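# Set lighting desk channel faders to their taped levels

## Task

Move every channel fader on the lighting desk to the level marked on the tape strip above that fader, and leave the master fader exactly at the level it started at.

## Robot and tools

Robot: two UR7e-type arms, left_arm and right_arm, each ending in a two-finger parallel gripper. In the scene frame the origin sits at table-top height midway between the nominal bases, +x points out over the table, +z points up, and left_arm is on the +y side. These are not image sides. Calibrated bases: left_arm at (+0.023, +0.421, 0) m, right_arm at (-0.013, -0.356, 0) m, both turned only slightly about z. A two-camera stand is fixed behind the arms.

Frames: hand positions, orientations, velocities and targets in results are given in each arm's own base frame. Fixed cameras and the table use the scene frame. Motion offsets are along the axes of the arm's current Hand target. The gripper's fingers point along its +z and close along its x. end_effector_position is the point midway between the pads; fingertips extend 9.3 mm past it. The housing is 201 mm across the closing direction, 46 mm wide, starting 38 mm behind that point. A camera block on a post juts about 12 cm toward the gripper's -y and rotates with it.

The 18-number row: every motion argument is one row of 18 numbers, each in [-1, 1], covering both arms even when only one moves. Order: left dx, dy, dz, rx, ry, rz, left gripper position, force_limit, speed, then the same nine for the right arm. The six pose numbers are an offset, not a pose: they count from that arm's Hand target as it stands when the action or move begins, along the Hand target's axes. 1.0 equals 0.6 m or 180 degrees; rx, ry, rz form a single rotation vector. Sending six zeros re-requests the Hand target. Gripper position: +1 fully open (80 mm gap), about -0.90 pads touching, -1 to grip (closes until blocked). force_limit: -1 about 15 N per pad, +1 about 35 N. speed: -1 is 5 mm/s, +1 is 100 mm/s. Gripper numbers are absolute commands, so a 0 is a real command; resend the previous values to leave a gripper unchanged.

Tools:
- execute_actions(actions, cameras): actions is a list of actions; each action is a table of up to 15 rows of 18 numbers, one row per 1/30 s step, and a short table repeats its final row. Every row counts from the start pose of that action, not the previous row; a repeated offset therefore moves further. Images appear only when actions is empty or cameras names them.
- move(target, speed, blend, stop_force, zero, blocking, cameras): straight-line paths toward one row or a list of up to 15 rows, all offsets from the same starting Hand targets. speed is top speed in m/s, 0.002 to 3.6, default 0.25 (turns limited to twice that in rad/s); one value or one per target. blend in m rounds corners of a list; 0 stops at each. stop_force, 3 to 120 N, ends an arm's path when its wrist sensor feels that much push against the motion; the arm then backs to just before the contact but still presses somewhat. Leave it out when pulling away from something being pressed. zero (only with stop_force) re-zeros the sensor first, default true. blocking=false returns after about 0.5 s while the move continues; not allowed with stop_force. Paths do not avoid obstacles or the other arm; avoid routing near an arm's own base. Max 10 s per move.
- wait(seconds 0 to 10, cameras): let the scene run holding the last commands.
- stop(cameras): brake a running move.
- zoom_image(camera, region [x0, y0, x1, y1] pixels, at most 504 by 504): enlarge part of the newest image from cam_high, cam_low, cam_left_wrist or cam_right_wrist. Full sizes: cam_high and cam_low 504x504, wrist cameras 672x504.
- zero_wrist_force(arm): tare that arm's wrist sensor.
- read_manual(section): licence texts only.
- finished_scene(scene): ends the current scene for good; call nothing after it in the same reply.

Results: each arm's end_effector_position (m), end_effector_quat_wxyz, velocities, Joint positions and torques, Hand target (the last commanded pose after clipping; the next offsets start from it), Tool commands, gripper is_grasped (1 only when something stopped the fingers short of the request) and width_mm, and Wrist force/Wrist torque in the gripper's axes, plus a line with the peak force since the last shown. Joint velocities may read within noise. A move adds a move: line: done (within 3 mm and 2 degrees), off_target, moving, held or fault, and limits such as paced (pose clipped) or held (steps withheld). Neither done nor off_target proves contact or its absence. Grippers often stop a little short of the Hand target; the next command asks again, and if still short send the gap as an offset. Orientation commands are clipped to 32 degrees from the measured one each step.

Things to avoid: keep the faders and desk from being slammed or shoved hard; the arms are stiff, so aiming even slightly beyond a firm surface can cause a fault. Use slow speeds and stop_force when touching. A torque fault (wrist joints 26 N m, others 139 N m) or a net outside force around 150 N halts the arm for 10 s. Do not let the arms touch or press each other, and do not close a gripper on the other arm's fingers. Nothing may fall off the table. Stretched-out or straining arms heat motors; at 85 °C the arm brakes for 30 to 60 s, warned by a MOTOR HOT line from 70 °C. Faster moves overshoot and hit harder. Any arm stop is undesirable.

Each tool is called in YAML: its name, and indented under it one key for each argument.

## Session

execute_actions:
  actions: []

Scene clock: 0.00 s.
left_arm: end_effector_position=(+0.0891, -0.2958, +0.1222) width_mm=79.9 is_grasped=0 end_effector_quat_wxyz=(-0.229, +0.427, +0.792, +0.373) | right_arm: end_effector_position=(+0.5133, -0.1800, +0.3384) width_mm=80.1 is_grasped=0 end_effector_quat_wxyz=(-0.236, +0.091, +0.855, -0.453)
Joint positions: left_arm=[-1.646 -1.362 2.033 -1.342 -1.674 -2.178] | right_arm=[3.324 -1.938 -1.302 -2.377 0.888 -0.835]
Joint velocities: within noise
Joint torques (N m): no reading
Wrist force (N): no reading
Wrist torque (N m): no reading
Wrist force, peak (N): no reading
Hand target: left_arm +0.0891, -0.2958, +0.1222; -0.229, +0.427, +0.792, +0.373 | right_arm +0.5133, -0.1800, +0.3384; -0.236, +0.091, +0.855, -0.453
Tool commands: left_gripper/position=+0.998 left_gripper/force_limit=+1.0 left_gripper/speed=+1.0 right_gripper/position=+1.0 right_gripper/force_limit=+1.0 right_gripper/speed=+1.0

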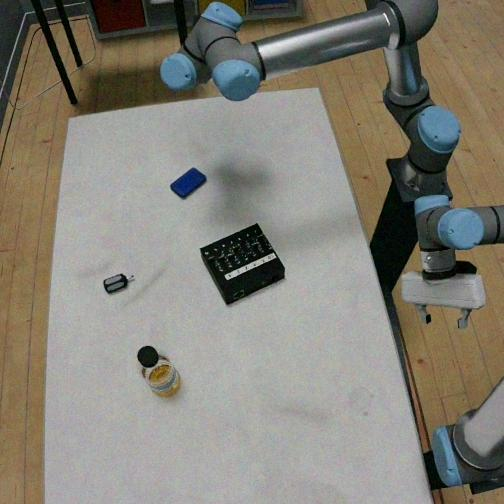

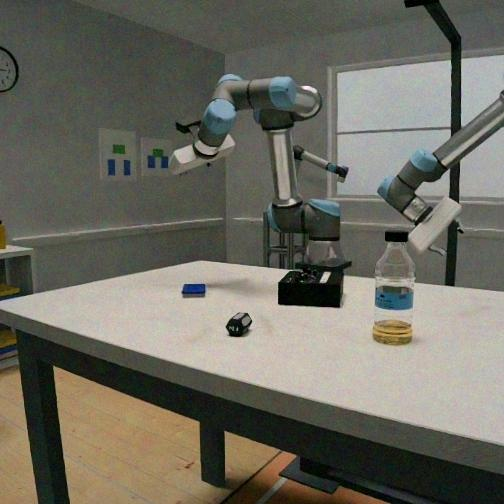

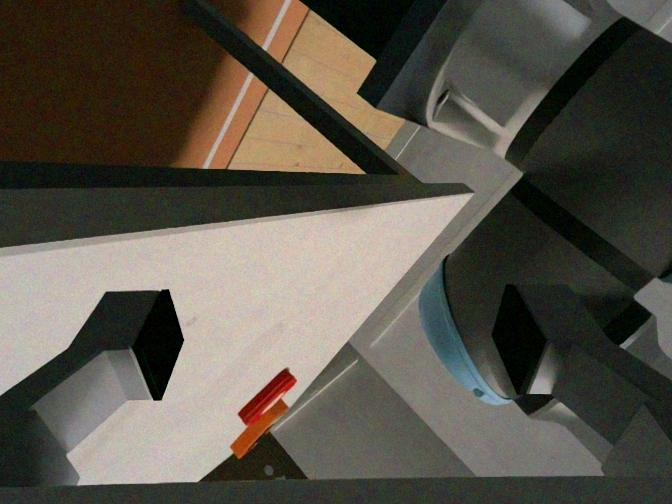

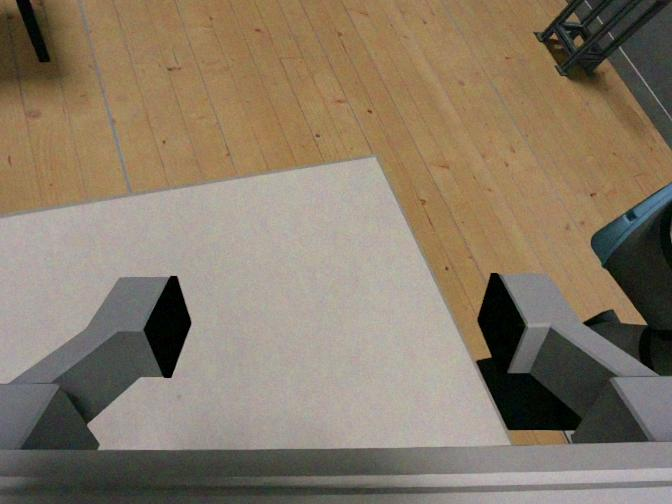

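zoom_image:
  camera: "cam_high"
  region: [190, 215, 300, 315]

zoom_image:
  camera: "cam_low"
  region: [260, 250, 360, 320]

Scaled by 4.582 from the camera's 504x504 image, which has a finer 720x720 frame.

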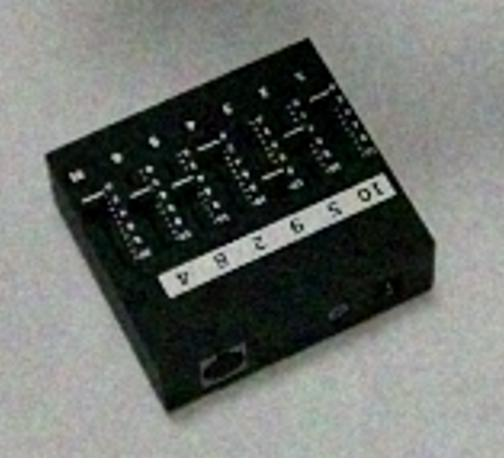

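Scaled by 5.040 from the camera's 504x504 image, which has a finer 720x720 frame.

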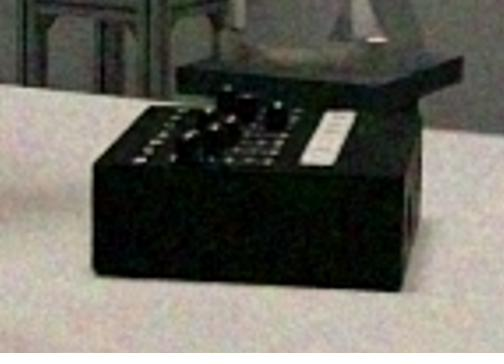

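move:
  target: [0,0,0,0,0,0,0.998,1,1,0.385,0.488,-0.268,-0.352,0.040,0.279,1,1,1]
  speed: 0.6
  cameras: ["cam_right_wrist","cam_high"]

Scene clock: 6.67 s.
left_arm: end_effector_position=(+0.0891, -0.2958, +0.1222) width_mm=79.9 is_grasped=0 end_effector_quat_wxyz=(-0.229, +0.427, +0.792, +0.373) | right_arm: end_effector_position=(+0.3729, +0.1908, +0.2505) width_mm=80.1 is_grasped=0 end_effector_quat_wxyz=(+0.000, +0.559, +0.829, +0.001)
Joint positions: left_arm=[-1.646 -1.362 2.033 -1.342 -1.674 -2.178] | right_arm=[3.938 -1.385 -2.049 -1.276 1.571 0.412]
Joint torques (N m): left_arm=[0.38 -28.57 -15.96 -0.49 -0.3 0.12] | right_arm=[6.91 16.48 19.07 4.12 0.29 1.36]
Wrist force (N): left_arm=[-0.1 0.1 -0.1] | right_arm=[-1.0 0.9 -0.9]
Wrist torque (N m): left_arm=[0.01 0.02 0.00] | right_arm=[0.06 0.04 -0.15]
Wrist force, peak (N): left_arm=[-0.4 -0.1 0.0] | right_arm=[-1.7 1.2 -0.7]
Hand target: left_arm +0.0891, -0.2958, +0.1222; -0.229, +0.427, +0.792, +0.373 | right_arm +0.3729, +0.1908, +0.2505; +0.000, +0.559, +0.829, +0.001
Off the commanded pose: left_arm 0.000 m, 0 deg | right_arm 0.000 m, 0 deg.
move: done
Images, in order (width x height): cam_high 504x504, cam_right_wrist 672x504.

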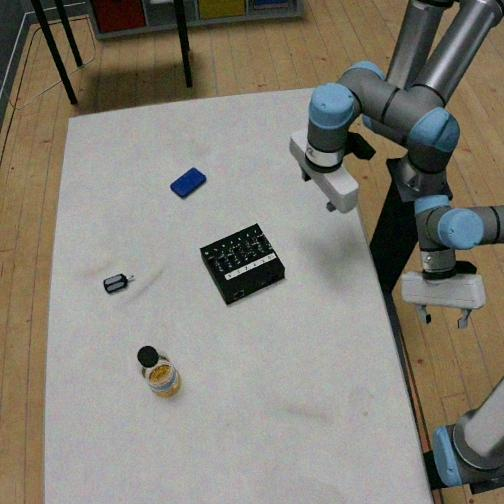

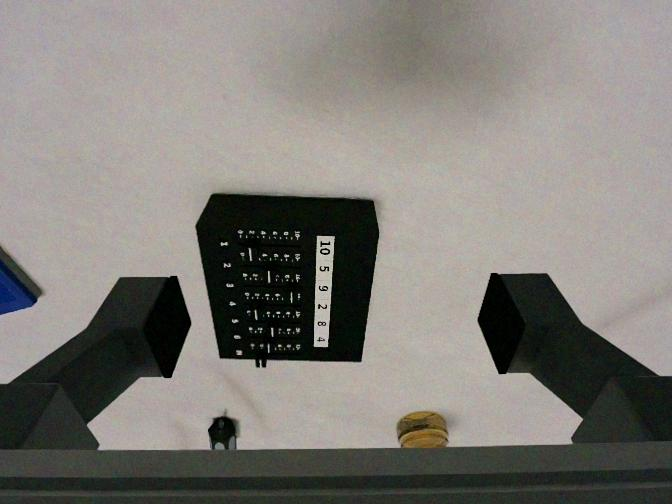

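zoom_image:
  camera: "cam_right_wrist"
  region: [190, 190, 390, 370]

Scaled by 2.520 from the camera's 672x504 image, which has a finer 960x720 frame.

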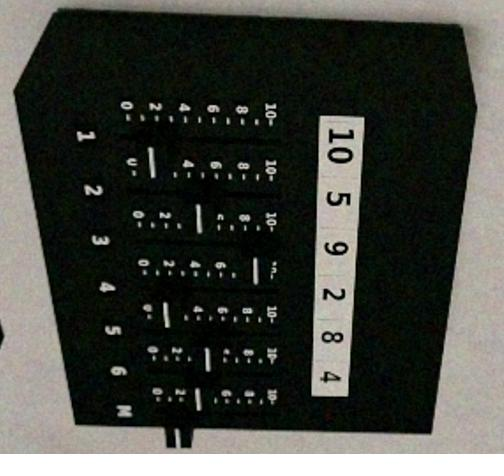

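move:
  target: [0,0,0,0,0,0,0.998,1,1,-0.105,0.3027,0.251,0,0,0.0145,1,-1,0]
  speed: 0.4
  cameras: ["cam_right_wrist"]

zoom_image:
  camera: "cam_right_wrist"
  region: [190, 150, 500, 450]

Scene clock: 10.47 s.
left_arm: end_effector_position=(+0.0891, -0.2958, +0.1222) width_mm=79.9 is_grasped=0 end_effector_quat_wxyz=(-0.229, +0.427, +0.792, +0.373) | right_arm: end_effector_position=(+0.5649, +0.2008, +0.1001) width_mm=80.1 is_grasped=0 end_effector_quat_wxyz=(+0.000, +0.578, +0.816, +0.001)
Joint positions: left_arm=[-1.646 -1.362 2.033 -1.342 -1.674 -2.178] | right_arm=[3.707 -1.984 -1.801 -0.926 1.572 0.226]
Joint torques (N m): left_arm=[-1.31 -27.26 -16.68 -0.24 0.05 0.06] | right_arm=[-1.43 33.19 25.88 3.55 0.42 0.71]
Wrist force (N): left_arm=[0.1 0.1 0.0] | right_arm=[-0.9 1.1 -0.7]
Wrist torque (N m): left_arm=[0.01 -0.01 0.00] | right_arm=[0.09 0.04 -0.15]
Wrist force, peak (N): left_arm=[-0.2 0.3 -0.2] | right_arm=[-1.6 3.4 1.2]
Hand target: left_arm +0.0891, -0.2958, +0.1222; -0.229, +0.427, +0.792, +0.373 | right_arm +0.5650, +0.2008, +0.1001; +0.000, +0.578, +0.816, +0.001
Off the commanded pose: left_arm 0.000 m, 0 deg | right_arm 0.000 m, 0 deg.
move: done
Images, in order (width x height): cam_right_wrist 672x504.

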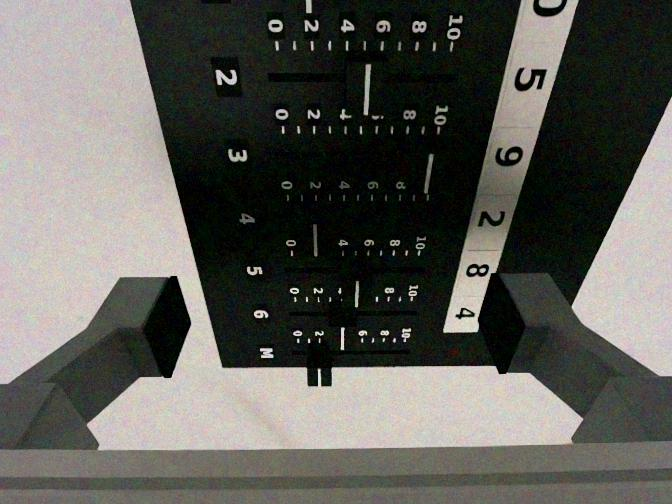

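Scaled by 1.626 from the camera's 672x504 image, which has a finer 960x720 frame.

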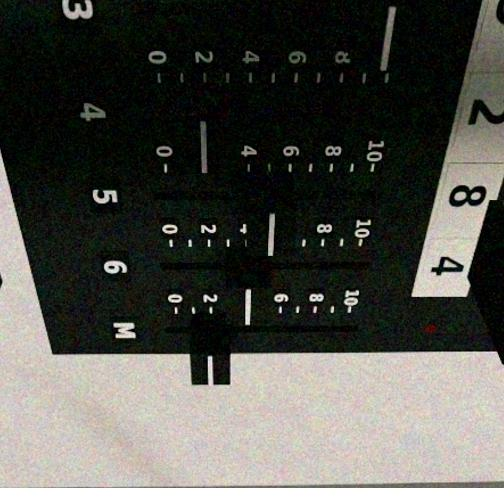

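move:
  target:
    - [0,0,0,0,0,0,0.998,1,1,0.0092,0.0223,0,0,0,0.005,1,-1,0]
    - [0,0,0,0,0,0,0.998,1,1,0.0092,0.0223,0.045,0,0,0.005,1,-1,0]
    - [0,0,0,0,0,0,0.998,1,1,0.0092,0.0223,0.045,0,0,0.005,-1,-1,-0.3]
  speed: 0.12
  blend: [0.004,0,0]
  cameras: ["cam_right_wrist"]

zoom_image:
  camera: "cam_right_wrist"
  region: [210, 200, 470, 420]

Scene clock: 15.50 s.
left_arm: end_effector_position=(+0.0891, -0.2958, +0.1222) width_mm=79.9 is_grasped=0 end_effector_quat_wxyz=(-0.229, +0.427, +0.792, +0.373) | right_arm: end_effector_position=(+0.5758, +0.2105, +0.0731) width_mm=9.8 is_grasped=1 end_effector_quat_wxyz=(+0.000, +0.584, +0.812, +0.001)
Joint positions: left_arm=[-1.646 -1.362 2.033 -1.342 -1.674 -2.178] | right_arm=[3.711 -2.05 -1.782 -0.878 1.572 0.246]
Joint torques (N m): left_arm=[-0.93 -28.39 -16.4 -0.37 -0.36 -0.18] | right_arm=[-6.65 36.74 26.78 3.6 -0.54 0.38]
Wrist force (N): left_arm=[-0.2 0.1 -0.1] | right_arm=[0.5 1.1 -1.3]
Wrist torque (N m): left_arm=[0.00 0.03 0.00] | right_arm=[0.06 0.08 -0.12]
Wrist force, peak (N): left_arm=[-0.3 0.1 -0.2] | right_arm=[-0.4 1.9 -1.9]
Hand target: left_arm +0.0891, -0.2958, +0.1222; -0.229, +0.427, +0.792, +0.373 | right_arm +0.5758, +0.2105, +0.0731; +0.000, +0.584, +0.812, +0.001
Off the commanded pose: left_arm 0.000 m, 0 deg | right_arm 0.000 m, 0 deg.
move: done
Images, in order (width x height): cam_right_wrist 672x504.

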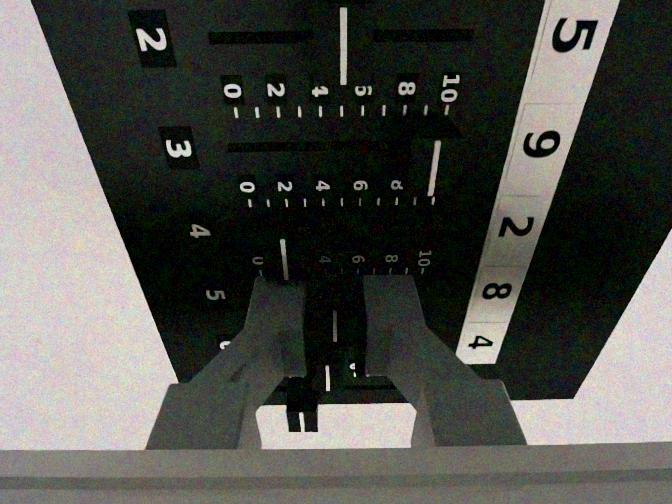

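Scaled by 1.938 from the camera's 672x504 image, which has a finer 960x720 frame.

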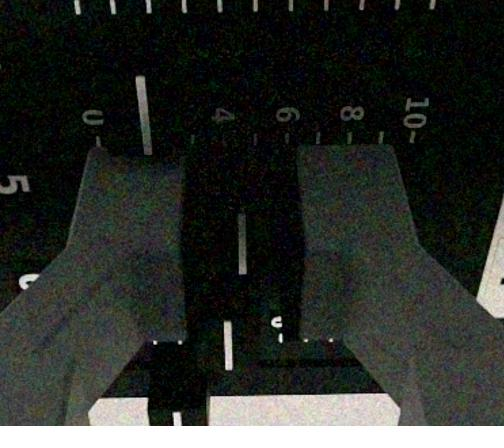

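move:
  target:
    - [0,0,0,0,0,0,0.998,1,1,0.0248,0,0,0,0,0,-1,-1,-0.3]
    - [0,0,0,0,0,0,0.998,1,1,0.0248,0,0,0,0,0,1,-1,0]
    - [0,0,0,0,0,0,0.998,1,1,0.0015,-0.032,-0.045,0,0,0,1,-1,0]
  speed: [0.05,0.05,0.15]
  cameras: ["cam_right_wrist"]

zoom_image:
  camera: "cam_right_wrist"
  region: [210, 180, 480, 400]

zoom_image:
  camera: "cam_right_wrist"
  region: [210, 0, 480, 200]

Scene clock: 19.40 s.
left_arm: end_effector_position=(+0.0891, -0.2958, +0.1222) width_mm=79.9 is_grasped=0 end_effector_quat_wxyz=(-0.229, +0.427, +0.792, +0.373) | right_arm: end_effector_position=(+0.5573, +0.2051, +0.1000) width_mm=80.0 is_grasped=0 end_effector_quat_wxyz=(+0.000, +0.584, +0.812, +0.001)
Joint positions: left_arm=[-1.646 -1.362 2.033 -1.342 -1.674 -2.178] | right_arm=[3.72 -1.973 -1.818 -0.92 1.572 0.256]
Joint torques (N m): left_arm=[-0.27 -26.81 -16.97 -0.12 -0.18 0.32] | right_arm=[7.82 33.4 27.74 3.83 -0.61 0.89]
Wrist force (N): left_arm=[-0.1 -0.1 -0.2] | right_arm=[-0.7 0.7 -1.0]
Wrist torque (N m): left_arm=[-0.02 0.02 0.00] | right_arm=[0.05 0.01 -0.07]
Wrist force, peak (N): left_arm=[0.0 0.3 -0.3] | right_arm=[-2.8 -3.1 -0.2]
Hand target: left_arm +0.0891, -0.2958, +0.1222; -0.229, +0.427, +0.792, +0.373 | right_arm +0.5573, +0.2052, +0.1001; +0.000, +0.584, +0.812, +0.001
Off the commanded pose: left_arm 0.000 m, 0 deg | right_arm 0.000 m, 0 deg.
move: done
Images, in order (width x height): cam_right_wrist 672x504.

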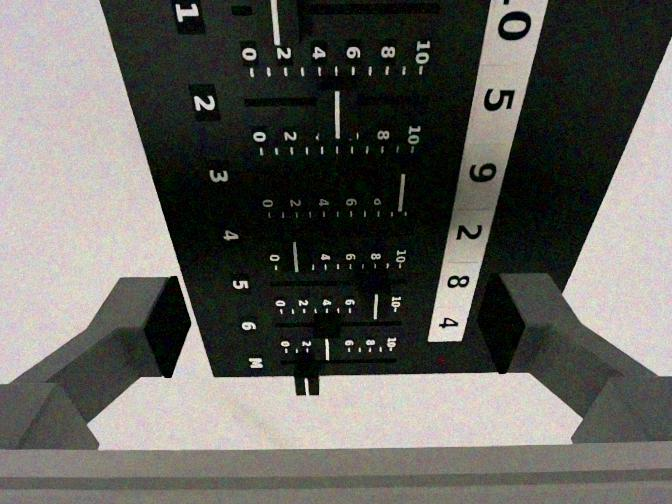

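Scaled by 1.867 from the camera's 672x504 image, which has a finer 960x720 frame.

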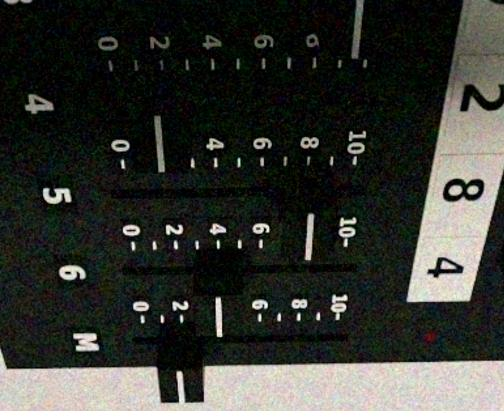

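Scaled by 1.867 from the camera's 672x504 image, which has a finer 960x720 frame.

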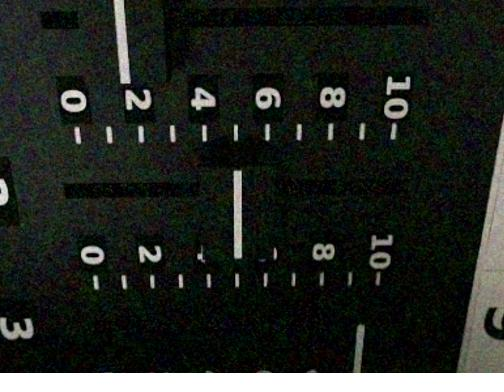

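move:
  target:
    - [0,0,0,0,0,0,0.998,1,1,0.0252,0.032,0,0,0,0,1,-1,0]
    - [0,0,0,0,0,0,0.998,1,1,0.0252,0.032,0.045,0,0,0,1,-1,0]
    - [0,0,0,0,0,0,0.998,1,1,0.0252,0.032,0.045,0,0,0,-1,-1,-0.2]
    - [0,0,0,0,0,0,0.998,1,1,0.0252,0.032,0.045,0,0,0,0.5,-1,0.3]
    - [0,0,0,0,0,0,0.998,1,1,0.0252,0.032,0,0,0,0,0.5,-1,0.3]
  speed: 0.12
  blend: [0.004,0,0,0,0]

move:
  target:
    - [0,0,0,0,0,0,0.998,1,1,-0.0437,-0.1427,0,0,0,0,0.5,-1,0.3]
    - [0,0,0,0,0,0,0.998,1,1,-0.0437,-0.1427,0.045,0,0,0,0.5,-1,0.3]
    - [0,0,0,0,0,0,0.998,1,1,-0.0437,-0.1427,0.045,0,0,0,-1,-1,-0.2]
    - [0,0,0,0,0,0,0.998,1,1,0.014,-0.1427,0.045,0,0,0,-1,-1,-0.2]
  speed: [0.15,0.12,0.12,0.06]
  blend: [0.004,0,0,0]

move:
  target:
    - [0,0,0,0,0,0,0.998,1,1,0,0,0,0,0,0,0.5,-1,0.3]
    - [0,0,0,0,0,0,0.998,1,1,-0.03,0.02,-0.045,0,0,0,0.5,-1,0.3]
  speed: 0.12
  cameras: ["cam_right_wrist"]

zoom_image:
  camera: "cam_right_wrist"
  region: [210, 180, 510, 420]

zoom_image:
  camera: "cam_right_wrist"
  region: [210, 60, 510, 300]

Scene clock: 25.83 s.
left_arm: end_effector_position=(+0.0891, -0.2958, +0.1222) width_mm=79.9 is_grasped=0 end_effector_quat_wxyz=(-0.229, +0.427, +0.792, +0.373) | right_arm: end_effector_position=(+0.5708, +0.2257, +0.1003) width_mm=59.0 is_grasped=0 end_effector_quat_wxyz=(+0.000, +0.584, +0.812, +0.001)
Joint positions: left_arm=[-1.646 -1.362 2.033 -1.342 -1.674 -2.178] | right_arm=[3.737 -2.012 -1.757 -0.942 1.572 0.272]
Joint torques (N m): left_arm=[-1.58 -27.74 -16.95 -0.37 -0.19 -0.06] | right_arm=[-3.78 35.29 7.68 4.1 1.81 -1.25]
Wrist force (N): left_arm=[0.0 0.1 -0.2] | right_arm=[-1.0 0.8 -0.9]
Wrist torque (N m): left_arm=[0.01 0.01 0.00] | right_arm=[0.08 0.04 -0.14]
Wrist force, peak (N): left_arm=[-0.1 0.3 -0.2] | right_arm=[-3.0 0.0 -1.2]
Hand target: left_arm +0.0891, -0.2958, +0.1222; -0.229, +0.427, +0.792, +0.373 | right_arm +0.5707, +0.2256, +0.1002; +0.000, +0.584, +0.812, +0.001
Off the commanded pose: left_arm 0.000 m, 0 deg | right_arm 0.000 m, 0 deg.
move: done

Scene clock: 29.40 s.
left_arm: end_effector_position=(+0.0891, -0.2958, +0.1222) width_mm=79.9 is_grasped=0 end_effector_quat_wxyz=(-0.229, +0.427, +0.792, +0.373) | right_arm: end_effector_position=(+0.4869, +0.2066, +0.0731) width_mm=9.8 is_grasped=1 end_effector_quat_wxyz=(+0.000, +0.584, +0.812, +0.001) end_effector_velocity=(+0.001, -0.002, +0.000) end_effector_angular_velocity=(+0.000, +0.000, +0.001)
Joint positions: left_arm=[-1.646 -1.362 2.033 -1.342 -1.674 -2.178] | right_arm=[3.797 -1.89 -2.033 -0.787 1.572 0.332]
Joint velocities: left_arm=[within noise] | right_arm=[-0.003 0 0 0 0 -0.005]
Joint torques (N m): left_arm=[-0.69 -27.76 -16.94 -0.15 -0.28 0.1] | right_arm=[-7.19 34.48 18.49 2.28 -1.65 -1.32]
Wrist force (N): left_arm=[-0.2 -0.1 0.1] | right_arm=[0.5 -0.4 1.1]
Wrist torque (N m): left_arm=[-0.01 0.02 0.00] | right_arm=[0.09 0.08 -0.20]
Wrist force, peak (N): left_arm=[-0.5 0.0 -0.2] | right_arm=[-2.9 -7.1 -1.9]
Hand target: left_arm +0.0891, -0.2958, +0.1222; -0.229, +0.427, +0.792, +0.373 | right_arm +0.4869, +0.2065, +0.0730; +0.000, +0.584, +0.812, +0.001
Off the commanded pose: left_arm 0.000 m, 0 deg | right_arm 0.000 m, 0 deg.
move: done

Scene clock: 31.13 s.
left_arm: end_effector_position=(+0.0891, -0.2958, +0.1222) width_mm=79.9 is_grasped=0 end_effector_quat_wxyz=(-0.229, +0.427, +0.792, +0.373) | right_arm: end_effector_position=(+0.5040, +0.1931, +0.1001) width_mm=59.0 is_grasped=0 end_effector_quat_wxyz=(+0.000, +0.584, +0.812, +0.001)
Joint positions: left_arm=[-1.646 -1.362 2.033 -1.342 -1.674 -2.178] | right_arm=[3.757 -1.864 -1.977 -0.869 1.572 0.292]
Joint torques (N m): left_arm=[-0.64 -27.06 -16.87 -0.38 -0.13 -0.07] | right_arm=[6.58 28.3 7.72 4.09 1.58 1.12]
Wrist force (N): left_arm=[-0.2 -0.1 0.1] | right_arm=[-0.8 0.8 -0.8]
Wrist torque (N m): left_arm=[0.00 0.03 -0.01] | right_arm=[0.08 -0.01 -0.15]
Wrist force, peak (N): left_arm=[-0.1 0.1 -0.3] | right_arm=[-1.8 1.1 -2.0]
Hand target: left_arm +0.0891, -0.2958, +0.1222; -0.229, +0.427, +0.792, +0.373 | right_arm +0.5040, +0.1932, +0.1000; +0.000, +0.584, +0.812, +0.001
Off the commanded pose: left_arm 0.000 m, 0 deg | right_arm 0.000 m, 0 deg.
move: done
Images, in order (width x height): cam_right_wrist 672x504.

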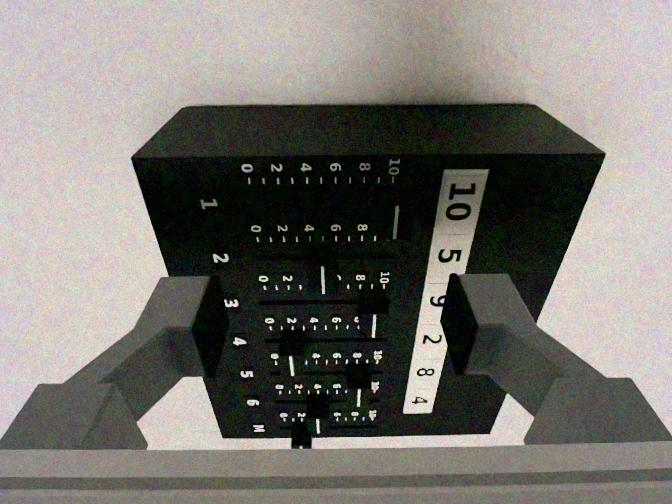

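Scaled by 1.680 from the camera's 672x504 image, which has a finer 960x720 frame.

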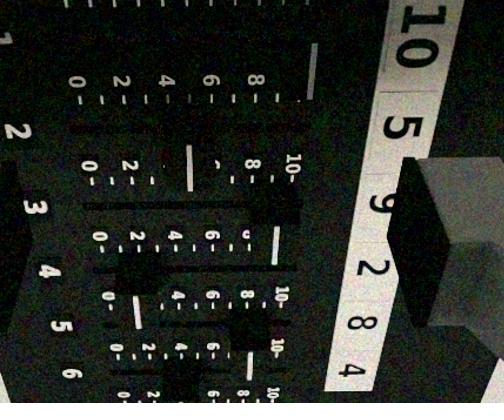

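Scaled by 1.680 from the camera's 672x504 image, which has a finer 960x720 frame.

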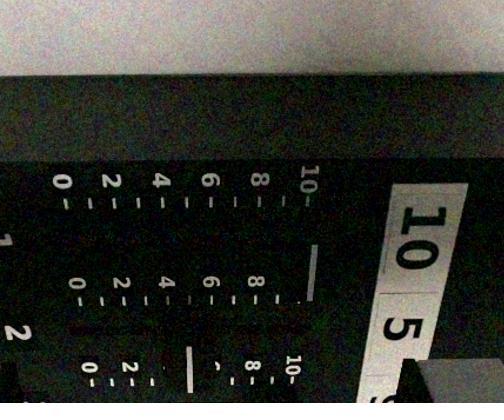

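finished_scene:
  scene: 2

The scene is finished: the task was done.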